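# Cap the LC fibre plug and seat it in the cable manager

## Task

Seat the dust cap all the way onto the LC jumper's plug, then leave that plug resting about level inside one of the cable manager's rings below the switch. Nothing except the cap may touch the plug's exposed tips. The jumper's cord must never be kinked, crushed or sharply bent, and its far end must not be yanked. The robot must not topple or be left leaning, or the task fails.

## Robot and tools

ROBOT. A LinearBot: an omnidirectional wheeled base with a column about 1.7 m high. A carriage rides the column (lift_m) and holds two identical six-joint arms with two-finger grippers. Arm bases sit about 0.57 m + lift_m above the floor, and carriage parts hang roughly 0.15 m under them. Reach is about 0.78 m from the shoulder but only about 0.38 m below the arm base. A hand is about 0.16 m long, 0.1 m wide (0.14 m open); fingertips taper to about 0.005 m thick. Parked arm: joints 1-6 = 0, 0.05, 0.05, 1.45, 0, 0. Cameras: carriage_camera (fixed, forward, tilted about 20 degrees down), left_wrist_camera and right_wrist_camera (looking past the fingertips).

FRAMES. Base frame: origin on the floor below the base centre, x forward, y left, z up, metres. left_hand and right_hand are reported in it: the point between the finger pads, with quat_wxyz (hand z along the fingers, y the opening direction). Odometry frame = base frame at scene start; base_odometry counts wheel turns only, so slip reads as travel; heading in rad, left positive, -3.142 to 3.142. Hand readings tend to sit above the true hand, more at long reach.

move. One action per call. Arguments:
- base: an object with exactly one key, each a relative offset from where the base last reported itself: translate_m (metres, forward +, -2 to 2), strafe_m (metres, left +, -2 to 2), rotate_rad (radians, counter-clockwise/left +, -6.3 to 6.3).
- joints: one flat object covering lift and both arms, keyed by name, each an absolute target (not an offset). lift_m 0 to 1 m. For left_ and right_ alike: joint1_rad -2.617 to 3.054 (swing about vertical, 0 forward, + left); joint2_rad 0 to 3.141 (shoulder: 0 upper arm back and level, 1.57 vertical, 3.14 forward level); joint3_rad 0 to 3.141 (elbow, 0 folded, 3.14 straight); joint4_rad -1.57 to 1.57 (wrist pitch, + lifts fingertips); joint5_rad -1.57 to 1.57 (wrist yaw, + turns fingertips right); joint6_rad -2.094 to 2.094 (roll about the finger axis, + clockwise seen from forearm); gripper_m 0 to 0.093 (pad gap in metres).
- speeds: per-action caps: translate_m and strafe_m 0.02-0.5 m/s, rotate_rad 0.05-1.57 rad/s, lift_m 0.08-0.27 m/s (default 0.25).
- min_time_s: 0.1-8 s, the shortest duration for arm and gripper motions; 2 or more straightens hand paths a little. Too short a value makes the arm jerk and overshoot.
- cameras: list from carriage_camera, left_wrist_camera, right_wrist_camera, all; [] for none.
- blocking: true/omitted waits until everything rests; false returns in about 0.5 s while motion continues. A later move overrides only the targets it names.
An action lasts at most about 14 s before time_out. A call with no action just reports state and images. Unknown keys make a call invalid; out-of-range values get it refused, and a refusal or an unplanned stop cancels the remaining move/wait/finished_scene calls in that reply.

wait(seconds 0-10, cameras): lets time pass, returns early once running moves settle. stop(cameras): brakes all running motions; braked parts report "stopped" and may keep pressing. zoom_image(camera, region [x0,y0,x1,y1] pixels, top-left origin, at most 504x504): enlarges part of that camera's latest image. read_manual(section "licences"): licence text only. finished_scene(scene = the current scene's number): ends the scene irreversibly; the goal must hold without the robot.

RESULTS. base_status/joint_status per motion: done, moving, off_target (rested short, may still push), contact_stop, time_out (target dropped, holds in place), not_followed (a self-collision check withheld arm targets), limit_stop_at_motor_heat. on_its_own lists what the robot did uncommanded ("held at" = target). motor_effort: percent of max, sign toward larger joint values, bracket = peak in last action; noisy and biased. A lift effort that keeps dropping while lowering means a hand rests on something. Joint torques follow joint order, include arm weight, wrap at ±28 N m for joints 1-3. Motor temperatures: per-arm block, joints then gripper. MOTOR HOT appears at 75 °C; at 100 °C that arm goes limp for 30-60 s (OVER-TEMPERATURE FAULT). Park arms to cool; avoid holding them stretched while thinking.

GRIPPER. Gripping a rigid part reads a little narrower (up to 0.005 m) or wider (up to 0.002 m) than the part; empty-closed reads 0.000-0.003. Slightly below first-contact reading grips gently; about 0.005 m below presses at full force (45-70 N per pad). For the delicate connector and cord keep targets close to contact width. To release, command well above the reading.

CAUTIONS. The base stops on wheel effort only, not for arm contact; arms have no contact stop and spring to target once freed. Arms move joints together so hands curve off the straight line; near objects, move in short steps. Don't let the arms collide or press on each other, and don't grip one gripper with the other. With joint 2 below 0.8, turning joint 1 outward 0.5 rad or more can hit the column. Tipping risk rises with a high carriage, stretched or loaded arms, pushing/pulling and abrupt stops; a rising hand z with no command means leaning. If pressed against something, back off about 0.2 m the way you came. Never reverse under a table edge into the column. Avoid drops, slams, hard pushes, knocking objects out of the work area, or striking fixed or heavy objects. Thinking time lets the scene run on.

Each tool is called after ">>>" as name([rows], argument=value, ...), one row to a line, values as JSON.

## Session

>>> move()

Scene clock: 0.00 s.
Joint torques (N m): no reading
Motor temperatures (°C): left_arm=[29 35 38 30 29 33 32] | right_arm=[31 35 36 30 31 30 33]
base_odometry: x=+0.000 y=+0.000 heading=+0.000
base_status: not commanded
joint_positions: lift_m=+0.300 left_joint1_rad=+0.003 left_joint2_rad=+0.028 left_joint3_rad=+0.066 left_joint4_rad=+1.405 left_joint5_rad=-0.009 left_joint6_rad=+0.044 left_gripper_m=+0.09396 right_joint1_rad=+0.019 right_joint2_rad=+0.033 right_joint3_rad=+0.043 right_joint4_rad=+1.494 right_joint5_rad=-0.026 right_joint6_rad=-0.017 right_gripper_m=+0.09396
joint_status: not commanded
motor_effort: lift_m=+35 drive_wheels=+3
left_hand: x=+0.2456 y=+0.3086 z=+1.2902 quat_wxyz=(+0.998, -0.003, +0.064, +0.024) (m; base frame)
right_hand: x=+0.2320 y=-0.3021 z=+1.2862 quat_wxyz=(+0.999, -0.014, +0.033, +0.001) (m; base frame)
pictures: carriage_camera, left_wrist_camera, right_wrist_camera
Images, in order (width x height): carriage_camera 896x504, left_wrist_camera 896x504, right_wrist_camera 896x504.

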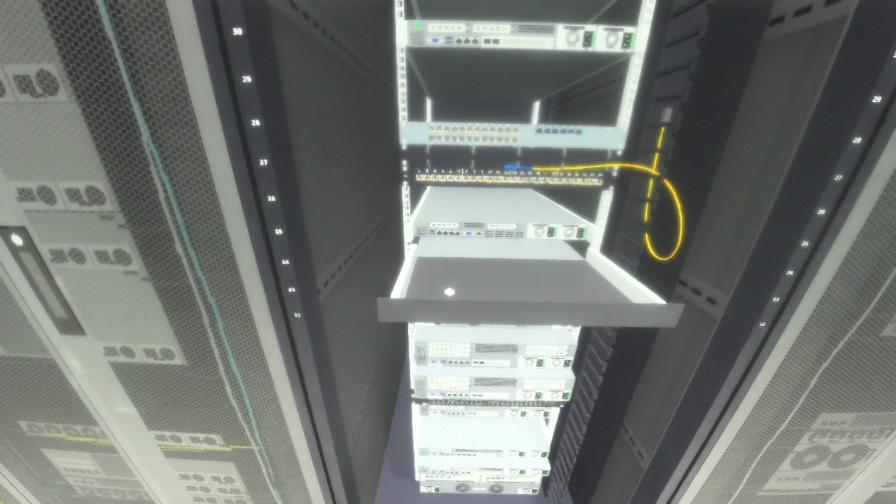

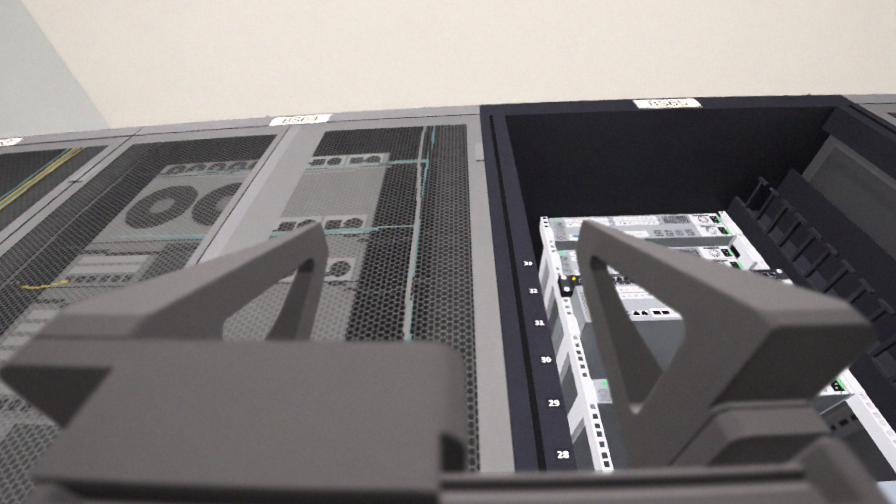

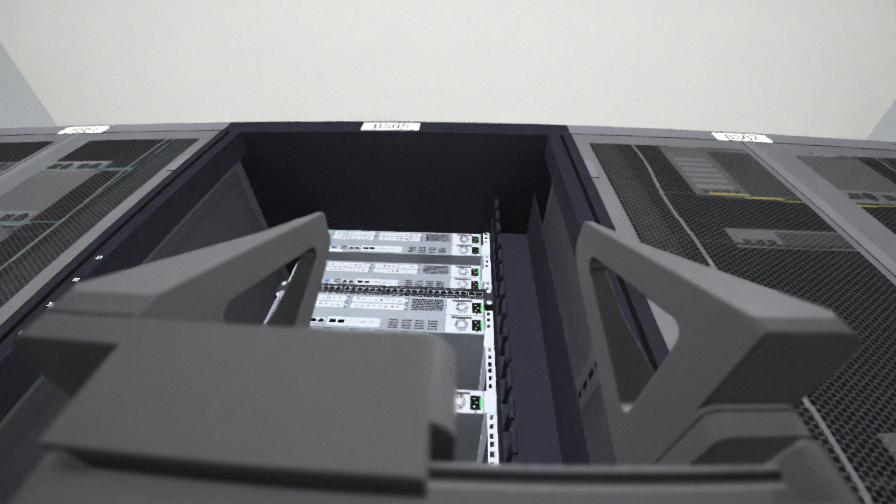

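>>> zoom_image(camera="carriage_camera", region=[390, 110, 690, 280])

>>> zoom_image(camera="carriage_camera", region=[370, 260, 690, 330])

>>> zoom_image(camera="carriage_camera", region=[425, 272, 475, 312])

>>> zoom_image(camera="carriage_camera", region=[480, 140, 560, 200])

Scaled by 1.680 from the camera's 896x504 image, which has a finer 1280x720 frame.

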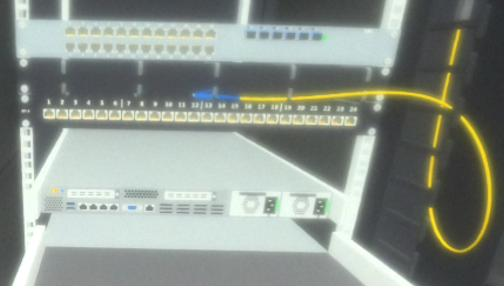

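Scaled by 1.575 from the camera's 896x504 image, which has a finer 1280x720 frame.

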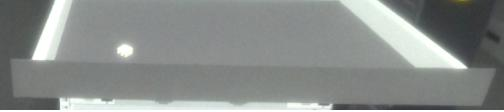

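Scaled by 10.080 from the camera's 896x504 image, which has a finer 1280x720 frame.

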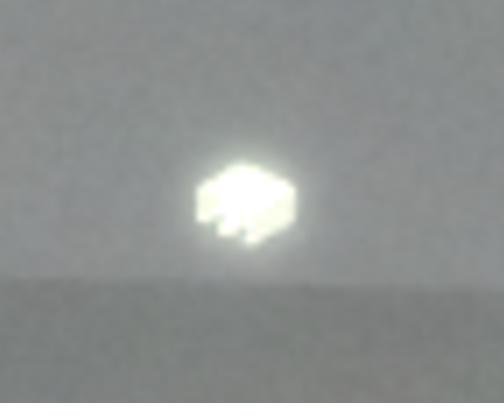

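Scaled by 6.300 from the camera's 896x504 image, which has a finer 1280x720 frame.

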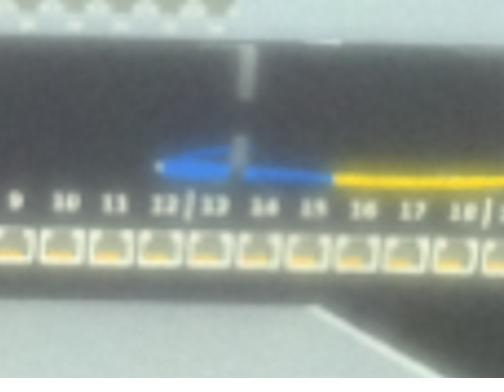

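>>> move(base={"strafe_m": -0.182}, joints={"lift_m": 0.37}, speeds={"strafe_m": 0.15}, cameras=["carriage_camera"])

>>> zoom_image(camera="carriage_camera", region=[400, 160, 500, 230])

>>> zoom_image(camera="carriage_camera", region=[260, 260, 660, 380])

>>> zoom_image(camera="carriage_camera", region=[330, 310, 400, 350])

Scene clock: 124.37 s.
Joint torques (N m): left_arm=[0.09 3.67 6.49 -0.31 0.06 0.02] | right_arm=[-0.08 4.07 5.76 -0.38 0.01 -0.11]
move: done
base_odometry: x=+0.000 y=-0.182 heading=+0.001
base_status: done
joint_positions: lift_m=+0.370 left_joint1_rad=+0.003 left_joint2_rad=+0.028 left_joint3_rad=+0.066 left_joint4_rad=+1.405 left_joint5_rad=-0.009 left_joint6_rad=+0.044 left_gripper_m=+0.09396 right_joint1_rad=+0.019 right_joint2_rad=+0.033 right_joint3_rad=+0.043 right_joint4_rad=+1.494 right_joint5_rad=-0.026 right_joint6_rad=-0.017 right_gripper_m=+0.09396
joint_status: all done
motor_effort: lift_m=+35(43) drive_wheels=-1(12)
left_hand: x=+0.2456 y=+0.3086 z=+1.3603 quat_wxyz=(+0.998, -0.003, +0.064, +0.024) (m; base frame)
right_hand: x=+0.2321 y=-0.3021 z=+1.3562 quat_wxyz=(+0.999, -0.014, +0.033, +0.001) (m; base frame)
pictures: carriage_camera
Images, in order (width x height): carriage_camera 896x504.

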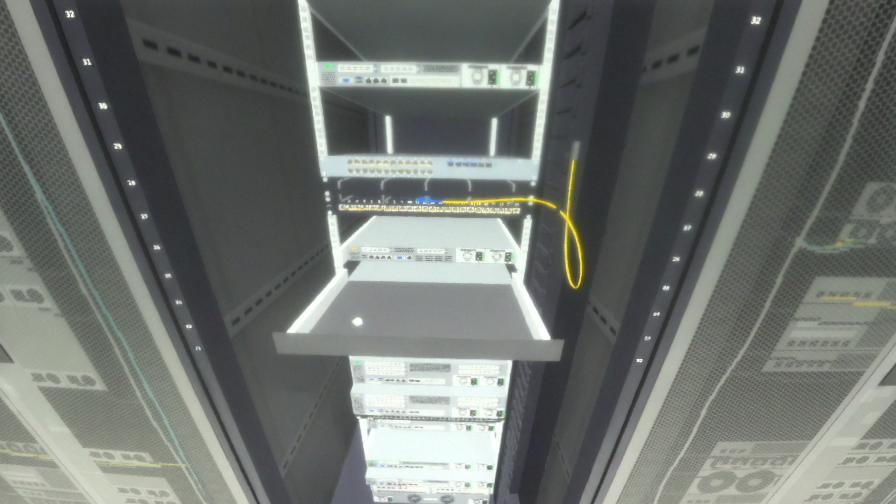

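Scaled by 5.040 from the camera's 896x504 image, which has a finer 1280x720 frame.

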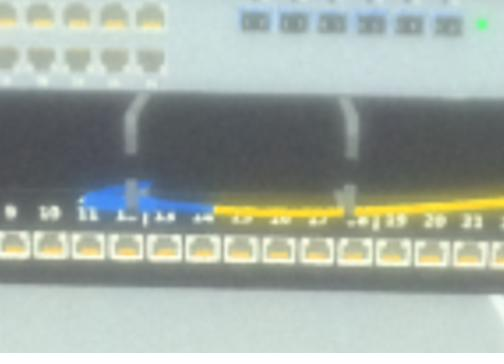

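Scaled by 1.260 from the camera's 896x504 image, which has a finer 1280x720 frame.

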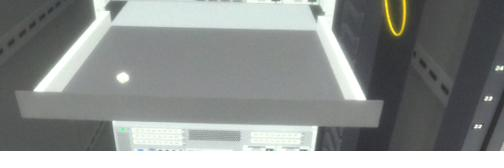

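Scaled by 7.200 from the camera's 896x504 image, which has a finer 1280x720 frame.

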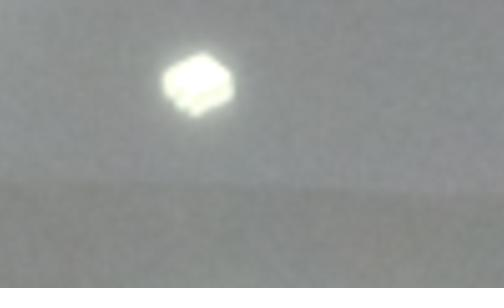

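>>> move(base={"strafe_m": 0.032}, joints={"lift_m": 0.46, "left_joint1_rad": -0.3, "left_joint2_rad": 1.6, "left_joint3_rad": 1.3, "left_joint4_rad": -0.9, "left_joint5_rad": 0, "left_joint6_rad": 0.26}, speeds={"strafe_m": 0.1}, min_time_s=2.5, cameras=["carriage_camera"])

>>> move(joints={"left_joint1_rad": -0.359, "left_joint2_rad": 2.075, "left_joint3_rad": 1.806, "left_joint4_rad": -1.285, "left_joint5_rad": 0, "left_joint6_rad": 0.27}, min_time_s=2, cameras=["left_wrist_camera", "carriage_camera"])

>>> zoom_image(camera="carriage_camera", region=[320, 300, 440, 400])

Scene clock: 159.77 s.
Joint torques (N m): left_arm=[-0.57 -5.52 10.76 0.89 0.15 0.12] | right_arm=[0.02 4.11 5.76 -0.38 0.01 -0.11]
Motor temperatures (°C): left_arm=[29 36 43 30 29 33 32] | right_arm=[31 36 39 30 31 30 33]
move: done
base_odometry: x=+0.000 y=-0.150 heading=+0.001
base_status: done
joint_positions: lift_m=+0.460 left_joint1_rad=-0.292 left_joint2_rad=+1.589 left_joint3_rad=+1.264 left_joint4_rad=-0.888 left_joint5_rad=-0.009 left_joint6_rad=+0.249 left_gripper_m=+0.09396 right_joint1_rad=+0.018 right_joint2_rad=+0.033 right_joint3_rad=+0.043 right_joint4_rad=+1.494 right_joint5_rad=-0.026 right_joint6_rad=-0.017 right_gripper_m=+0.09396
joint_status: all done
motor_effort: lift_m=+35(43) drive_wheels=-1(11)
left_hand: x=+0.5634 y=+0.2041 z=+1.1377 quat_wxyz=(+0.178, +0.262, +0.949, +0.001) (m; base frame)
right_hand: x=+0.2321 y=-0.3021 z=+1.4461 quat_wxyz=(+0.999, -0.014, +0.033, +0.001) (m; base frame)
pictures: carriage_camera
Images, in order (width x height): carriage_camera 896x504.

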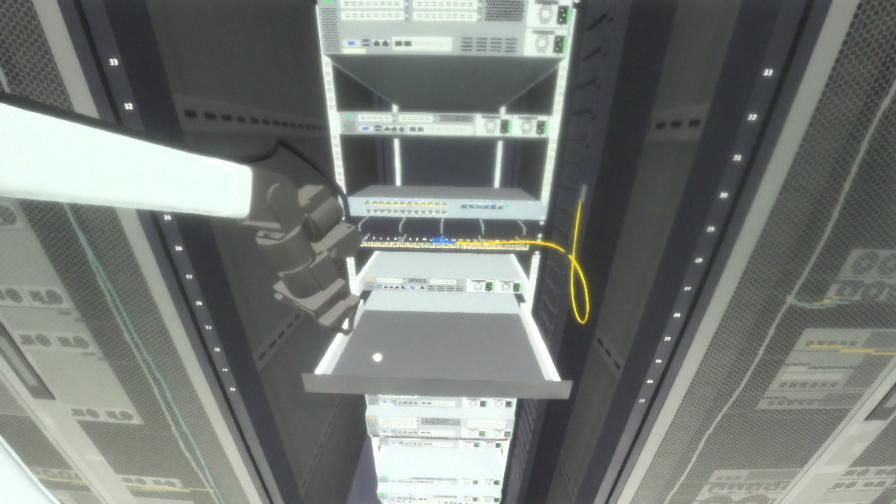

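Scene clock: 162.07 s.
Joint torques (N m): left_arm=[-0.62 -8.49 9.91 0.13 0.16 0.12] | right_arm=[0.03 4.1 5.74 -0.38 0.01 -0.11]
move: done
base_odometry: x=+0.000 y=-0.150 heading=+0.001
base_status: not commanded
joint_positions: lift_m=+0.460 left_joint1_rad=-0.351 left_joint2_rad=+2.060 left_joint3_rad=+1.772 left_joint4_rad=-1.271 left_joint5_rad=-0.009 left_joint6_rad=+0.259 left_gripper_m=+0.09396 right_joint1_rad=+0.018 right_joint2_rad=+0.033 right_joint3_rad=+0.043 right_joint4_rad=+1.494 right_joint5_rad=-0.026 right_joint6_rad=-0.017 right_gripper_m=+0.09396
joint_status: all done
motor_effort: lift_m=+36(36) drive_wheels=+2(6)
left_hand: x=+0.5904 y=+0.1713 z=+1.1004 quat_wxyz=(+0.006, +0.300, +0.954, +0.004) (m; base frame)
right_hand: x=+0.2321 y=-0.3021 z=+1.4461 quat_wxyz=(+0.999, -0.014, +0.033, +0.001) (m; base frame)
pictures: carriage_camera, left_wrist_camera
Images, in order (width x height): carriage_camera 896x504, left_wrist_camera 896x504.

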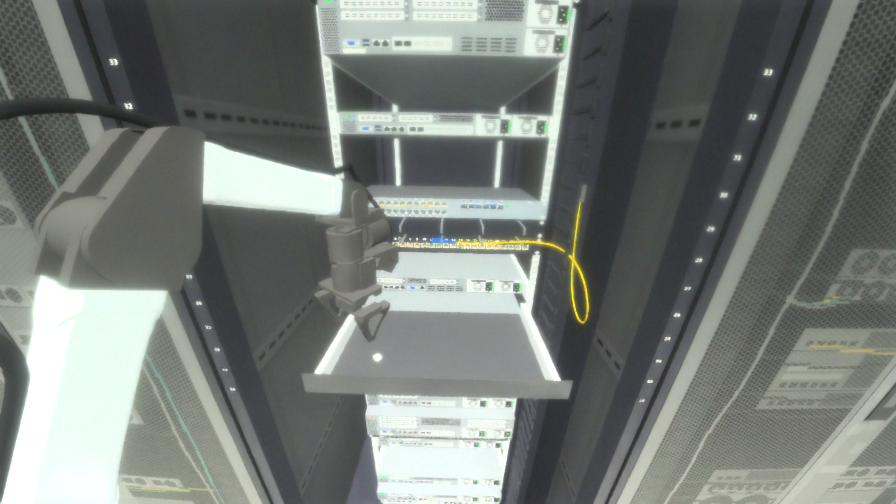

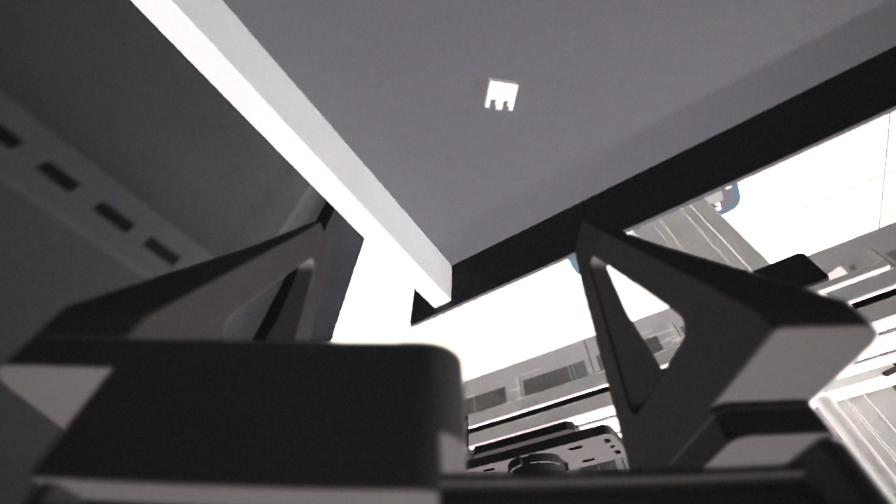

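Scaled by 4.200 from the camera's 896x504 image, which has a finer 1280x720 frame.

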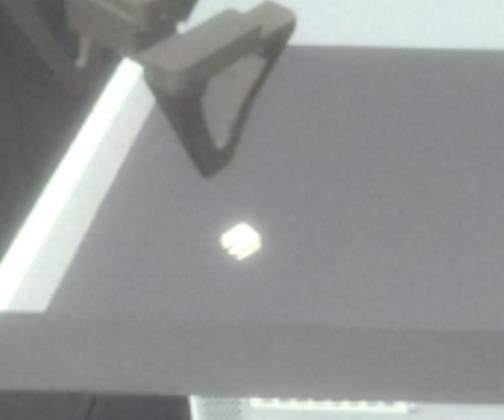

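>>> zoom_image(camera="left_wrist_camera", region=[465, 65, 545, 125])

Scaled by 6.300 from the camera's 896x504 image, which has a finer 1280x720 frame.

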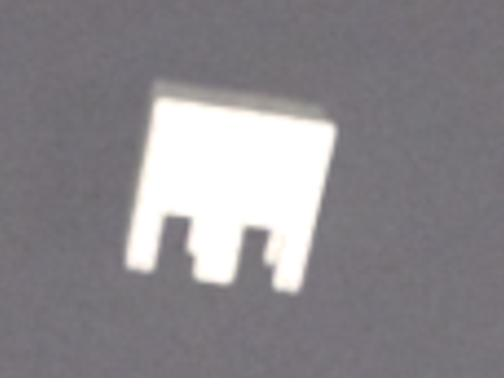

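>>> move(joints={"lift_m": 0.42, "left_joint1_rad": -0.430, "left_joint2_rad": 2.145, "left_joint3_rad": 1.910, "left_joint4_rad": -1.331, "left_joint5_rad": 0.009, "left_joint6_rad": 0.311}, speeds={"lift_m": 0.08}, min_time_s=1.5, cameras=["left_wrist_camera", "carriage_camera"])

>>> zoom_image(camera="left_wrist_camera", region=[390, 110, 510, 260])

>>> zoom_image(camera="carriage_camera", region=[340, 290, 420, 360])

Scene clock: 187.70 s.
Joint torques (N m): left_arm=[-0.58 -8.88 9.84 0.11 0.19 0.13] | right_arm=[0.02 4.08 5.76 -0.38 0.02 -0.11]
Motor temperatures (°C): left_arm=[29 41 45 30 29 33 32] | right_arm=[31 36 39 30 31 30 33]
move: done
base_odometry: x=+0.000 y=-0.150 heading=+0.001
base_status: not commanded
joint_positions: lift_m=+0.420 left_joint1_rad=-0.423 left_joint2_rad=+2.129 left_joint3_rad=+1.877 left_joint4_rad=-1.318 left_joint5_rad=-0.004 left_joint6_rad=+0.300 left_gripper_m=+0.09396 right_joint1_rad=+0.018 right_joint2_rad=+0.033 right_joint3_rad=+0.043 right_joint4_rad=+1.494 right_joint5_rad=-0.026 right_joint6_rad=-0.017 right_gripper_m=+0.09396
joint_status: all done
motor_effort: lift_m=+34(35) drive_wheels=+2(7)
left_hand: x=+0.5915 y=+0.1385 z=+1.0604 quat_wxyz=(+0.000, +0.353, +0.936, +0.002) (m; base frame)
right_hand: x=+0.2321 y=-0.3021 z=+1.4063 quat_wxyz=(+0.999, -0.014, +0.033, +0.001) (m; base frame)
pictures: carriage_camera, left_wrist_camera
Images, in order (width x height): carriage_camera 896x504, left_wrist_camera 896x504.

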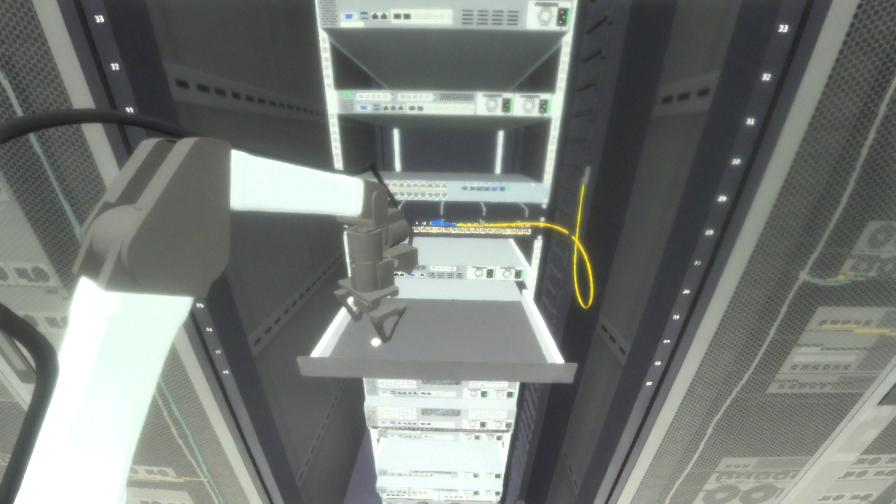

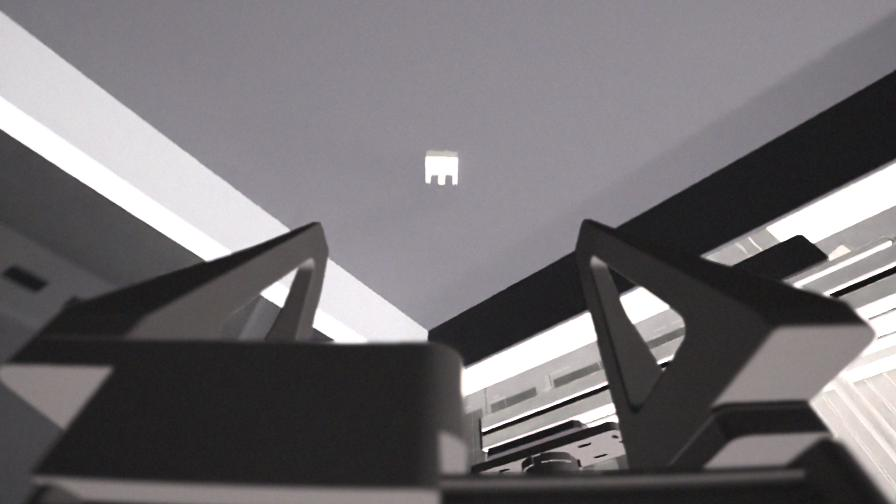

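Scaled by 3.360 from the camera's 896x504 image, which has a finer 1280x720 frame.

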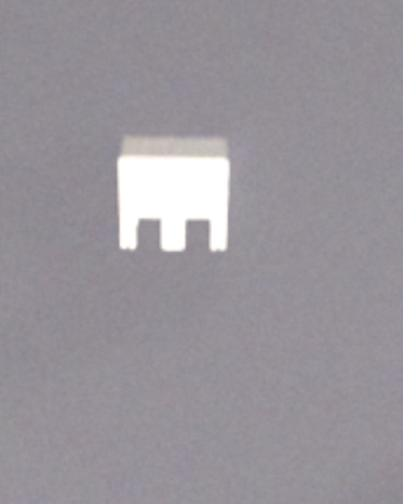

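Scaled by 6.300 from the camera's 896x504 image, which has a finer 1280x720 frame.

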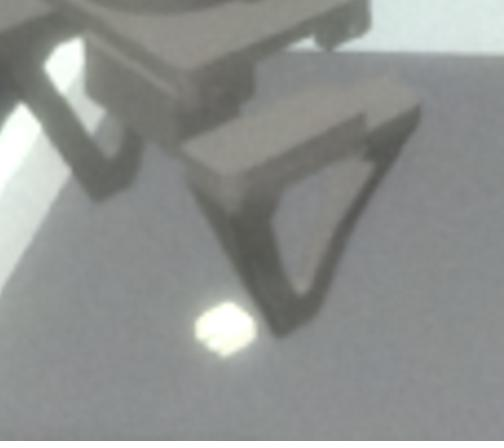

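>>> move(joints={"lift_m": 0.40, "left_joint1_rad": -0.408, "left_joint2_rad": 2.187, "left_joint3_rad": 1.977, "left_joint4_rad": -1.355}, speeds={"lift_m": 0.08}, min_time_s=1, cameras=["left_wrist_camera"])

>>> zoom_image(camera="left_wrist_camera", region=[390, 150, 510, 260])

Scene clock: 204.00 s.
Joint torques (N m): left_arm=[0.69 -9.22 9.84 0.11 0.17 0.11] | right_arm=[0.02 4.08 5.75 -0.38 0.01 -0.11]
move: done
base_odometry: x=+0.000 y=-0.150 heading=+0.001
base_status: not commanded
joint_positions: lift_m=+0.400 left_joint1_rad=-0.416 left_joint2_rad=+2.172 left_joint3_rad=+1.944 left_joint4_rad=-1.342 left_joint5_rad=-0.002 left_joint6_rad=+0.300 left_gripper_m=+0.09396 right_joint1_rad=+0.018 right_joint2_rad=+0.033 right_joint3_rad=+0.043 right_joint4_rad=+1.494 right_joint5_rad=-0.026 right_joint6_rad=-0.017 right_gripper_m=+0.09396
joint_status: all done
motor_effort: lift_m=+35(35) drive_wheels=+3(5)
left_hand: x=+0.6013 y=+0.1370 z=+1.0403 quat_wxyz=(+0.001, +0.350, +0.937, +0.001) (m; base frame)
right_hand: x=+0.2321 y=-0.3021 z=+1.3862 quat_wxyz=(+0.999, -0.014, +0.033, +0.001) (m; base frame)
pictures: left_wrist_camera
Images, in order (width x height): left_wrist_camera 896x504.

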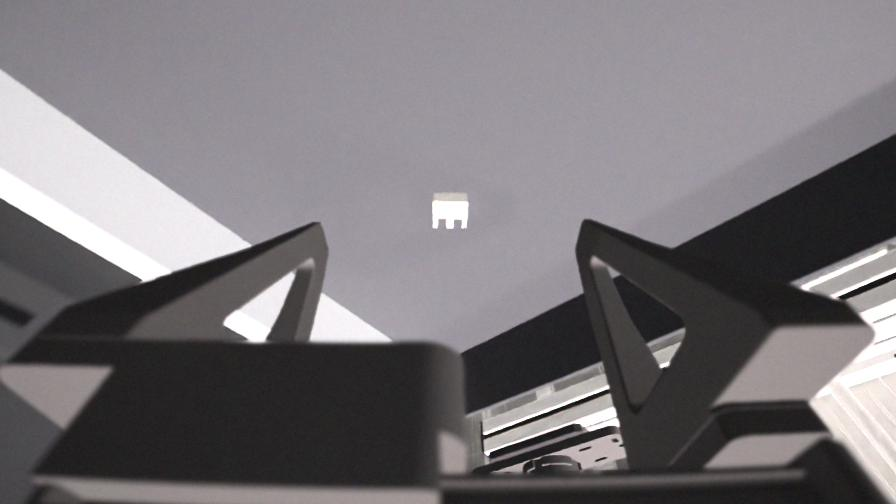

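Scaled by 4.200 from the camera's 896x504 image, which has a finer 1280x720 frame.

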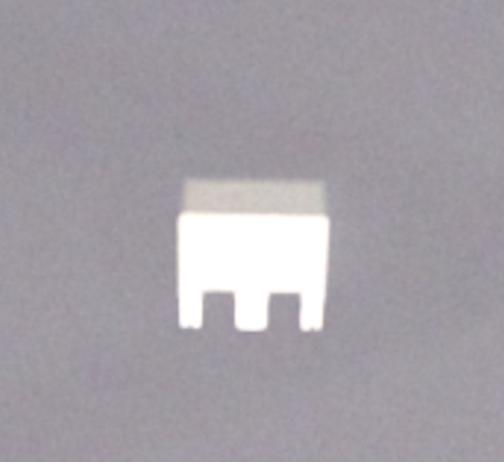

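>>> move(joints={"lift_m": 0.391}, speeds={"lift_m": 0.08})

>>> move(joints={"lift_m": 0.388, "left_gripper_m": 0.03}, speeds={"lift_m": 0.08}, cameras=["left_wrist_camera", "carriage_camera"])

>>> zoom_image(camera="left_wrist_camera", region=[390, 150, 510, 260])

>>> zoom_image(camera="carriage_camera", region=[340, 290, 420, 360])

Scene clock: 219.67 s.
Joint torques (N m): left_arm=[0.69 -9.89 9.24 0.12 0.18 0.11] | right_arm=[0.03 4.1 5.75 -0.37 0.01 -0.11]
move: done
base_odometry: x=+0.000 y=-0.150 heading=+0.001
base_status: not commanded
joint_positions: lift_m=+0.391 left_joint1_rad=-0.416 left_joint2_rad=+2.179 left_joint3_rad=+1.951 left_joint4_rad=-1.345 left_joint5_rad=-0.002 left_joint6_rad=+0.301 left_gripper_m=+0.09396 right_joint1_rad=+0.018 right_joint2_rad=+0.033 right_joint3_rad=+0.043 right_joint4_rad=+1.494 right_joint5_rad=-0.026 right_joint6_rad=-0.017 right_gripper_m=+0.09396
joint_status: all done
motor_effort: lift_m=+35(35) drive_wheels=+2(4)
left_hand: x=+0.6019 y=+0.1366 z=+1.0302 quat_wxyz=(-0.001, +0.351, +0.937, +0.001) (m; base frame)
right_hand: x=+0.2321 y=-0.3021 z=+1.3772 quat_wxyz=(+0.999, -0.014, +0.033, +0.001) (m; base frame)
pictures: none

Scene clock: 220.30 s.
Joint torques (N m): left_arm=[0.68 -10.06 9.13 0.14 0.17 0.11] | right_arm=[0.05 4.07 5.76 -0.38 0.01 -0.11]
move: done
base_odometry: x=+0.000 y=-0.150 heading=+0.001
base_status: not commanded
joint_positions: lift_m=+0.388 left_joint1_rad=-0.416 left_joint2_rad=+2.181 left_joint3_rad=+1.952 left_joint4_rad=-1.347 left_joint5_rad=-0.002 left_joint6_rad=+0.301 left_gripper_m=+0.03013 right_joint1_rad=+0.018 right_joint2_rad=+0.033 right_joint3_rad=+0.043 right_joint4_rad=+1.494 right_joint5_rad=-0.026 right_joint6_rad=-0.017 right_gripper_m=+0.09396
joint_status: all done
motor_effort: lift_m=+34(35) drive_wheels=+2(5)
left_hand: x=+0.6016 y=+0.1367 z=+1.0266 quat_wxyz=(-0.003, +0.351, +0.937, +0.001) (m; base frame)
right_hand: x=+0.2321 y=-0.3021 z=+1.3743 quat_wxyz=(+0.999, -0.014, +0.033, +0.001) (m; base frame)
pictures: carriage_camera, left_wrist_camera
Images, in order (width x height): carriage_camera 896x504, left_wrist_camera 896x504.

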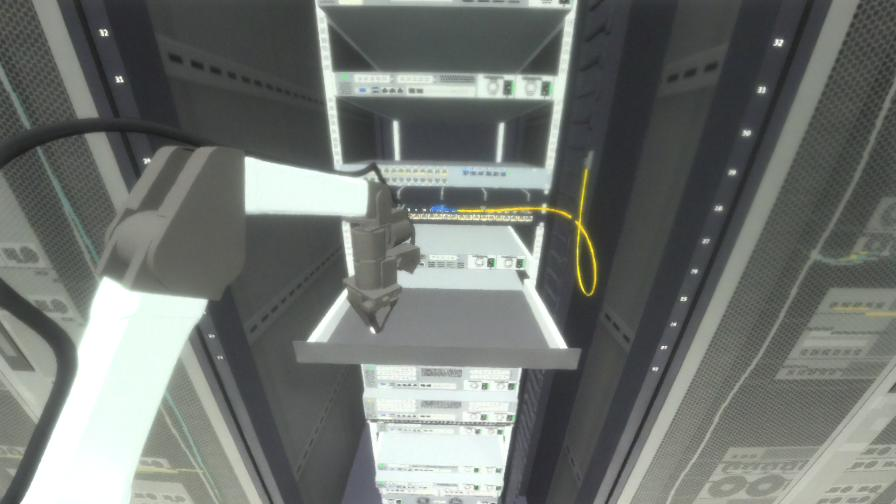

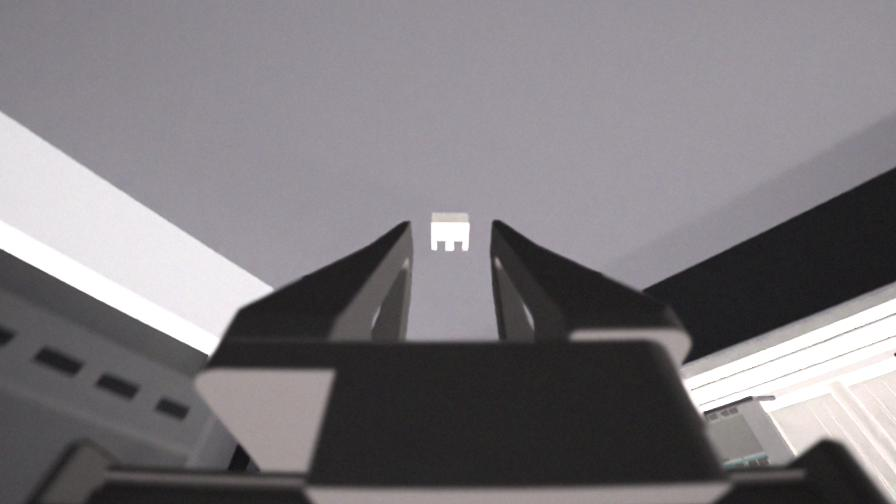

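Scaled by 4.200 from the camera's 896x504 image, which has a finer 1280x720 frame.

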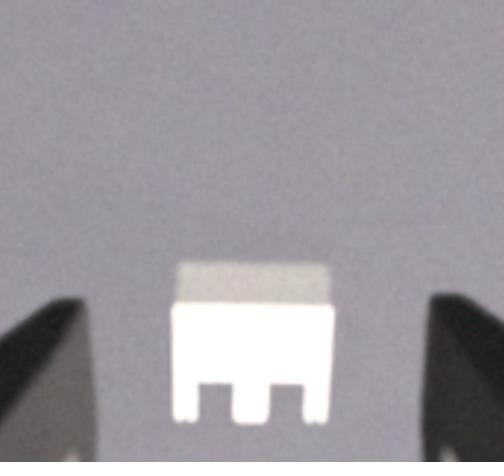

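Scaled by 6.300 from the camera's 896x504 image, which has a finer 1280x720 frame.

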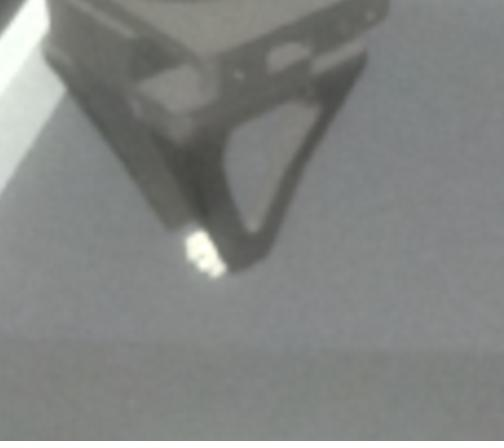

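>>> move(joints={"left_gripper_m": 0.0085}, min_time_s=1.5, cameras=["left_wrist_camera"])

>>> zoom_image(camera="left_wrist_camera", region=[390, 150, 510, 260])

>>> move(joints={"lift_m": 0.46}, speeds={"lift_m": 0.1}, cameras=["left_wrist_camera", "carriage_camera"])

>>> zoom_image(camera="left_wrist_camera", region=[390, 150, 510, 260])

Scene clock: 235.53 s.
Joint torques (N m): left_arm=[0.69 -10.14 8.87 0.17 0.13 0.11] | right_arm=[0.05 4.08 5.74 -0.38 0.01 -0.11]
move: done
base_odometry: x=+0.000 y=-0.150 heading=+0.001
base_status: not commanded
joint_positions: lift_m=+0.388 left_joint1_rad=-0.416 left_joint2_rad=+2.181 left_joint3_rad=+1.955 left_joint4_rad=-1.349 left_joint5_rad=+0.003 left_joint6_rad=+0.301 left_gripper_m=+0.00863 right_joint1_rad=+0.018 right_joint2_rad=+0.033 right_joint3_rad=+0.043 right_joint4_rad=+1.494 right_joint5_rad=-0.026 right_joint6_rad=-0.017 right_gripper_m=+0.09396
joint_status: all done
motor_effort: lift_m=+34(34) drive_wheels=+2(6)
left_hand: x=+0.6014 y=+0.1359 z=+1.0274 quat_wxyz=(-0.003, +0.351, +0.936, -0.001) (m; base frame)
right_hand: x=+0.2320 y=-0.3021 z=+1.3743 quat_wxyz=(+0.999, -0.014, +0.033, +0.001) (m; base frame)
pictures: left_wrist_camera
Images, in order (width x height): left_wrist_camera 896x504.

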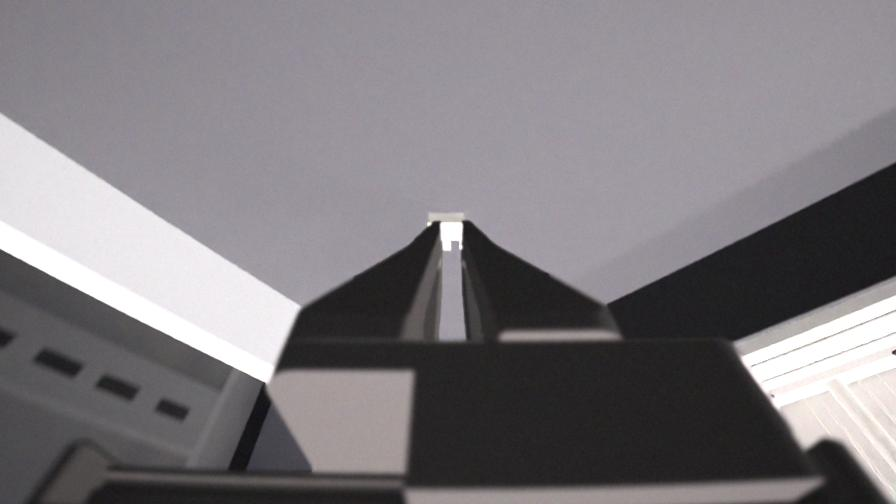

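Scaled by 4.200 from the camera's 896x504 image, which has a finer 1280x720 frame.

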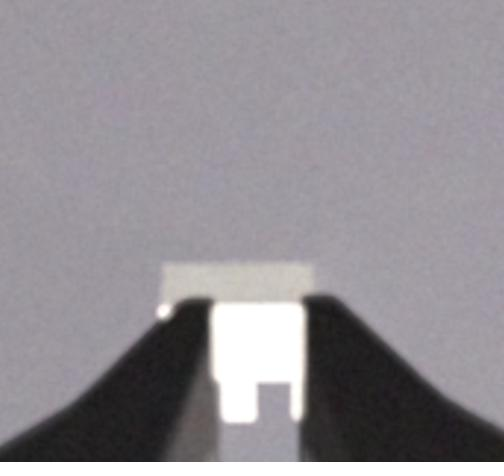

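Scene clock: 236.63 s.
Joint torques (N m): left_arm=[0.68 -10.28 8.85 0.18 0.13 0.11] | right_arm=[0.03 4.1 5.76 -0.38 0.01 -0.11]
move: done
base_odometry: x=+0.000 y=-0.150 heading=+0.001
base_status: not commanded
joint_positions: lift_m=+0.460 left_joint1_rad=-0.416 left_joint2_rad=+2.184 left_joint3_rad=+1.955 left_joint4_rad=-1.350 left_joint5_rad=+0.003 left_joint6_rad=+0.301 left_gripper_m=+0.00863 right_joint1_rad=+0.018 right_joint2_rad=+0.033 right_joint3_rad=+0.043 right_joint4_rad=+1.494 right_joint5_rad=-0.026 right_joint6_rad=-0.017 right_gripper_m=+0.09396
joint_status: all done
motor_effort: lift_m=+35(43) drive_wheels=+7(7)
left_hand: x=+0.6012 y=+0.1360 z=+1.0982 quat_wxyz=(-0.004, +0.351, +0.936, -0.001) (m; base frame)
right_hand: x=+0.2321 y=-0.3021 z=+1.4462 quat_wxyz=(+0.999, -0.014, +0.033, +0.001) (m; base frame)
pictures: carriage_camera, left_wrist_camera
Images, in order (width x height): carriage_camera 896x504, left_wrist_camera 896x504.

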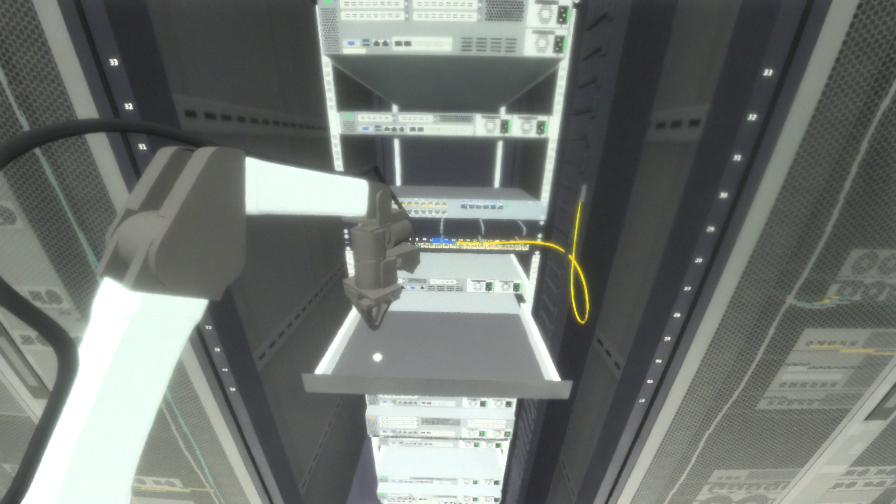

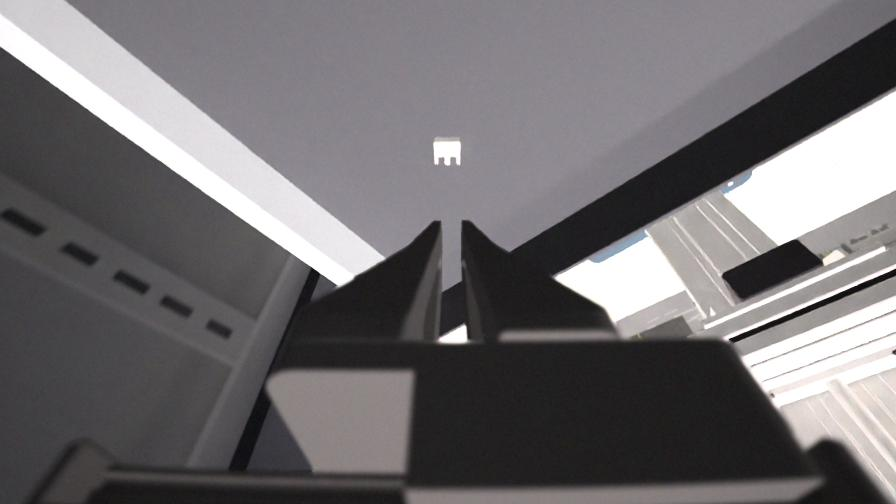

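Scaled by 4.200 from the camera's 896x504 image, which has a finer 1280x720 frame.

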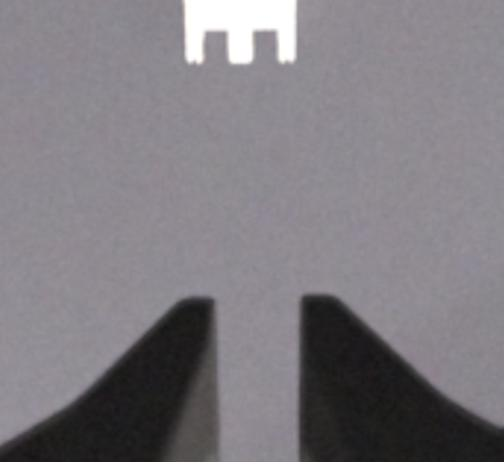

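>>> move(joints={"left_gripper_m": 0.032, "left_joint1_rad": -0.4, "left_joint6_rad": 0.32}, min_time_s=1)

>>> move(joints={"lift_m": 0.384}, speeds={"lift_m": 0.1})

>>> move(joints={"lift_m": 0.379}, speeds={"lift_m": 0.08}, cameras=["left_wrist_camera", "carriage_camera"])

>>> zoom_image(camera="left_wrist_camera", region=[390, 150, 510, 270])

>>> zoom_image(camera="carriage_camera", region=[340, 290, 420, 360])

Scene clock: 251.60 s.
Joint torques (N m): left_arm=[0.72 -10.32 8.87 0.16 0.13 0.11] | right_arm=[0.02 4.1 5.76 -0.39 0.02 -0.11]
Motor temperatures (°C): left_arm=[29 47 49 30 29 33 32] | right_arm=[31 36 39 30 31 30 33]
move: done
base_odometry: x=+0.000 y=-0.150 heading=+0.001
base_status: not commanded
joint_positions: lift_m=+0.460 left_joint1_rad=-0.408 left_joint2_rad=+2.184 left_joint3_rad=+1.955 left_joint4_rad=-1.350 left_joint5_rad=+0.003 left_joint6_rad=+0.309 left_gripper_m=+0.03187 right_joint1_rad=+0.018 right_joint2_rad=+0.033 right_joint3_rad=+0.043 right_joint4_rad=+1.494 right_joint5_rad=-0.026 right_joint6_rad=-0.017 right_gripper_m=+0.09396
joint_status: all done
motor_effort: lift_m=+35(35) drive_wheels=+0(5)
left_hand: x=+0.6025 y=+0.1388 z=+1.0982 quat_wxyz=(-0.004, +0.351, +0.936, -0.001) (m; base frame)
right_hand: x=+0.2321 y=-0.3021 z=+1.4462 quat_wxyz=(+0.999, -0.014, +0.033, +0.001) (m; base frame)
pictures: none

Scene clock: 252.73 s.
Joint torques (N m): left_arm=[0.73 -10.35 8.76 0.18 0.14 0.11] | right_arm=[0.05 4.05 5.75 -0.37 0.01 -0.11]
move: done
base_odometry: x=+0.000 y=-0.150 heading=+0.001
base_status: not commanded
joint_positions: lift_m=+0.384 left_joint1_rad=-0.408 left_joint2_rad=+2.185 left_joint3_rad=+1.956 left_joint4_rad=-1.350 left_joint5_rad=+0.003 left_joint6_rad=+0.310 left_gripper_m=+0.03187 right_joint1_rad=+0.018 right_joint2_rad=+0.033 right_joint3_rad=+0.043 right_joint4_rad=+1.494 right_joint5_rad=-0.026 right_joint6_rad=-0.017 right_gripper_m=+0.09396
joint_status: all done
motor_effort: lift_m=+35(35) drive_wheels=+2(5)
left_hand: x=+0.6027 y=+0.1387 z=+1.0221 quat_wxyz=(-0.004, +0.351, +0.936, -0.001) (m; base frame)
right_hand: x=+0.2320 y=-0.3021 z=+1.3702 quat_wxyz=(+0.999, -0.014, +0.033, +0.001) (m; base frame)
pictures: none

Scene clock: 253.17 s.
Joint torques (N m): left_arm=[0.75 -10.37 7.9 0.24 0.14 0.11] | right_arm=[0.03 4.05 5.74 -0.36 0.01 -0.11]
move: done
base_odometry: x=+0.000 y=-0.150 heading=+0.001
base_status: not commanded
joint_positions: lift_m=+0.379 left_joint1_rad=-0.408 left_joint2_rad=+2.185 left_joint3_rad=+1.966 left_joint4_rad=-1.354 left_joint5_rad=+0.003 left_joint6_rad=+0.310 left_gripper_m=+0.03188 right_joint1_rad=+0.018 right_joint2_rad=+0.033 right_joint3_rad=+0.043 right_joint4_rad=+1.494 right_joint5_rad=-0.026 right_joint6_rad=-0.017 right_gripper_m=+0.09396
joint_status: all done
motor_effort: lift_m=+32(34) drive_wheels=+4(5)
left_hand: x=+0.6040 y=+0.1381 z=+1.0199 quat_wxyz=(-0.001, +0.352, +0.936, -0.001) (m; base frame)
right_hand: x=+0.2321 y=-0.3021 z=+1.3654 quat_wxyz=(+0.999, -0.014, +0.033, +0.001) (m; base frame)
pictures: carriage_camera, left_wrist_camera
Images, in order (width x height): carriage_camera 896x504, left_wrist_camera 896x504.

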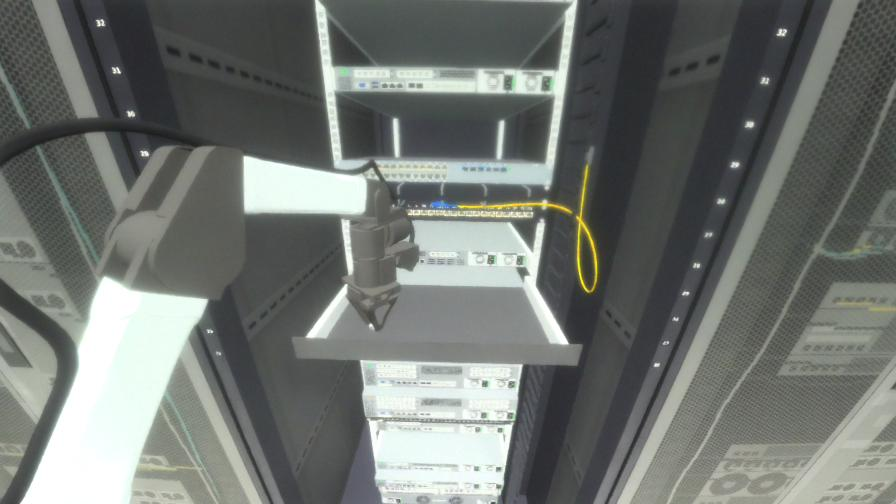

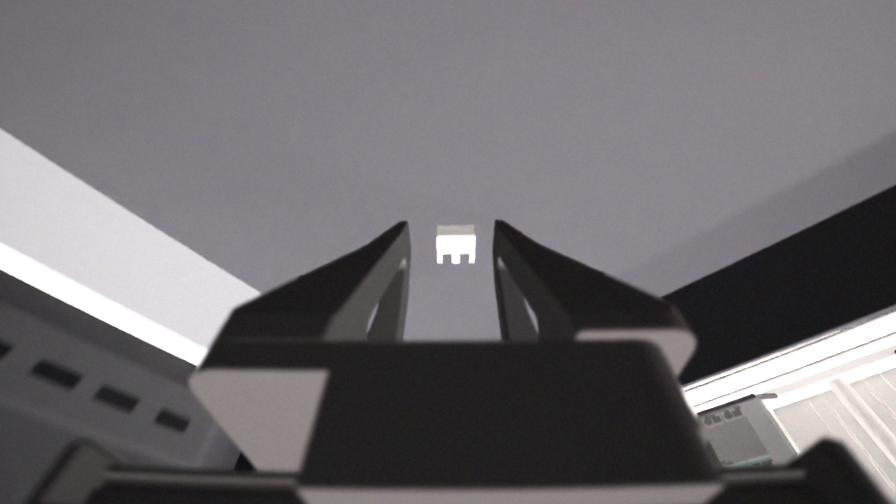

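Scaled by 4.200 from the camera's 896x504 image, which has a finer 1280x720 frame.

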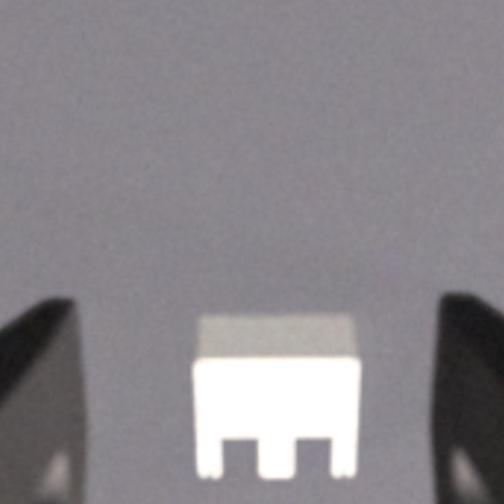

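Scaled by 6.300 from the camera's 896x504 image, which has a finer 1280x720 frame.

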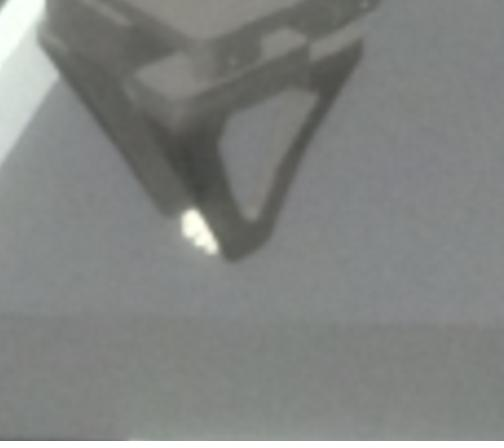

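>>> move(joints={"lift_m": 0.382, "left_joint2_rad": 2.15, "left_joint3_rad": 1.92, "left_joint4_rad": -1.335}, speeds={"lift_m": 0.08}, cameras=["left_wrist_camera"])

>>> zoom_image(camera="left_wrist_camera", region=[390, 150, 510, 270])

Scene clock: 262.93 s.
Joint torques (N m): left_arm=[0.75 -12.66 5 0.28 0.12 0.1] | right_arm=[0.02 4.05 5.74 -0.38 0.01 -0.11]
move: done
base_odometry: x=+0.000 y=-0.150 heading=+0.001
base_status: not commanded
joint_positions: lift_m=+0.382 left_joint1_rad=-0.408 left_joint2_rad=+2.176 left_joint3_rad=+1.943 left_joint4_rad=-1.342 left_joint5_rad=+0.003 left_joint6_rad=+0.311 left_gripper_m=+0.03188 right_joint1_rad=+0.018 right_joint2_rad=+0.033 right_joint3_rad=+0.043 right_joint4_rad=+1.494 right_joint5_rad=-0.026 right_joint6_rad=-0.017 right_gripper_m=+0.09396
joint_status: all done
motor_effort: lift_m=+36(40) drive_wheels=+2(6)
left_hand: x=+0.6018 y=+0.1391 z=+1.0202 quat_wxyz=(-0.002, +0.352, +0.936, -0.001) (m; base frame)
right_hand: x=+0.2321 y=-0.3021 z=+1.3681 quat_wxyz=(+0.999, -0.014, +0.033, +0.001) (m; base frame)
pictures: left_wrist_camera
Images, in order (width x height): left_wrist_camera 896x504.

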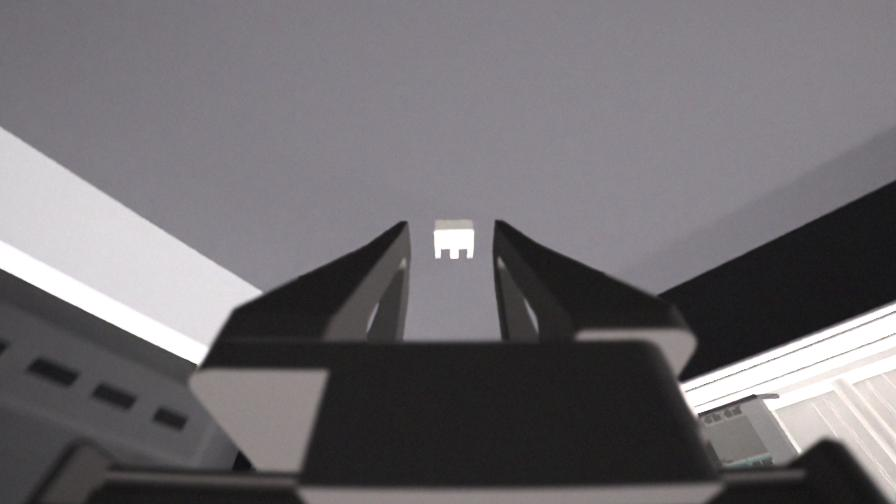

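Scaled by 4.200 from the camera's 896x504 image, which has a finer 1280x720 frame.

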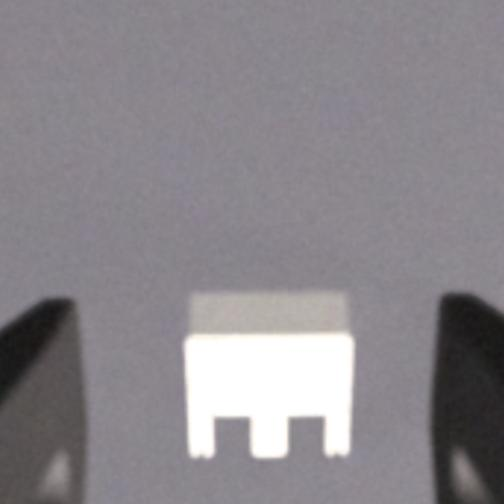

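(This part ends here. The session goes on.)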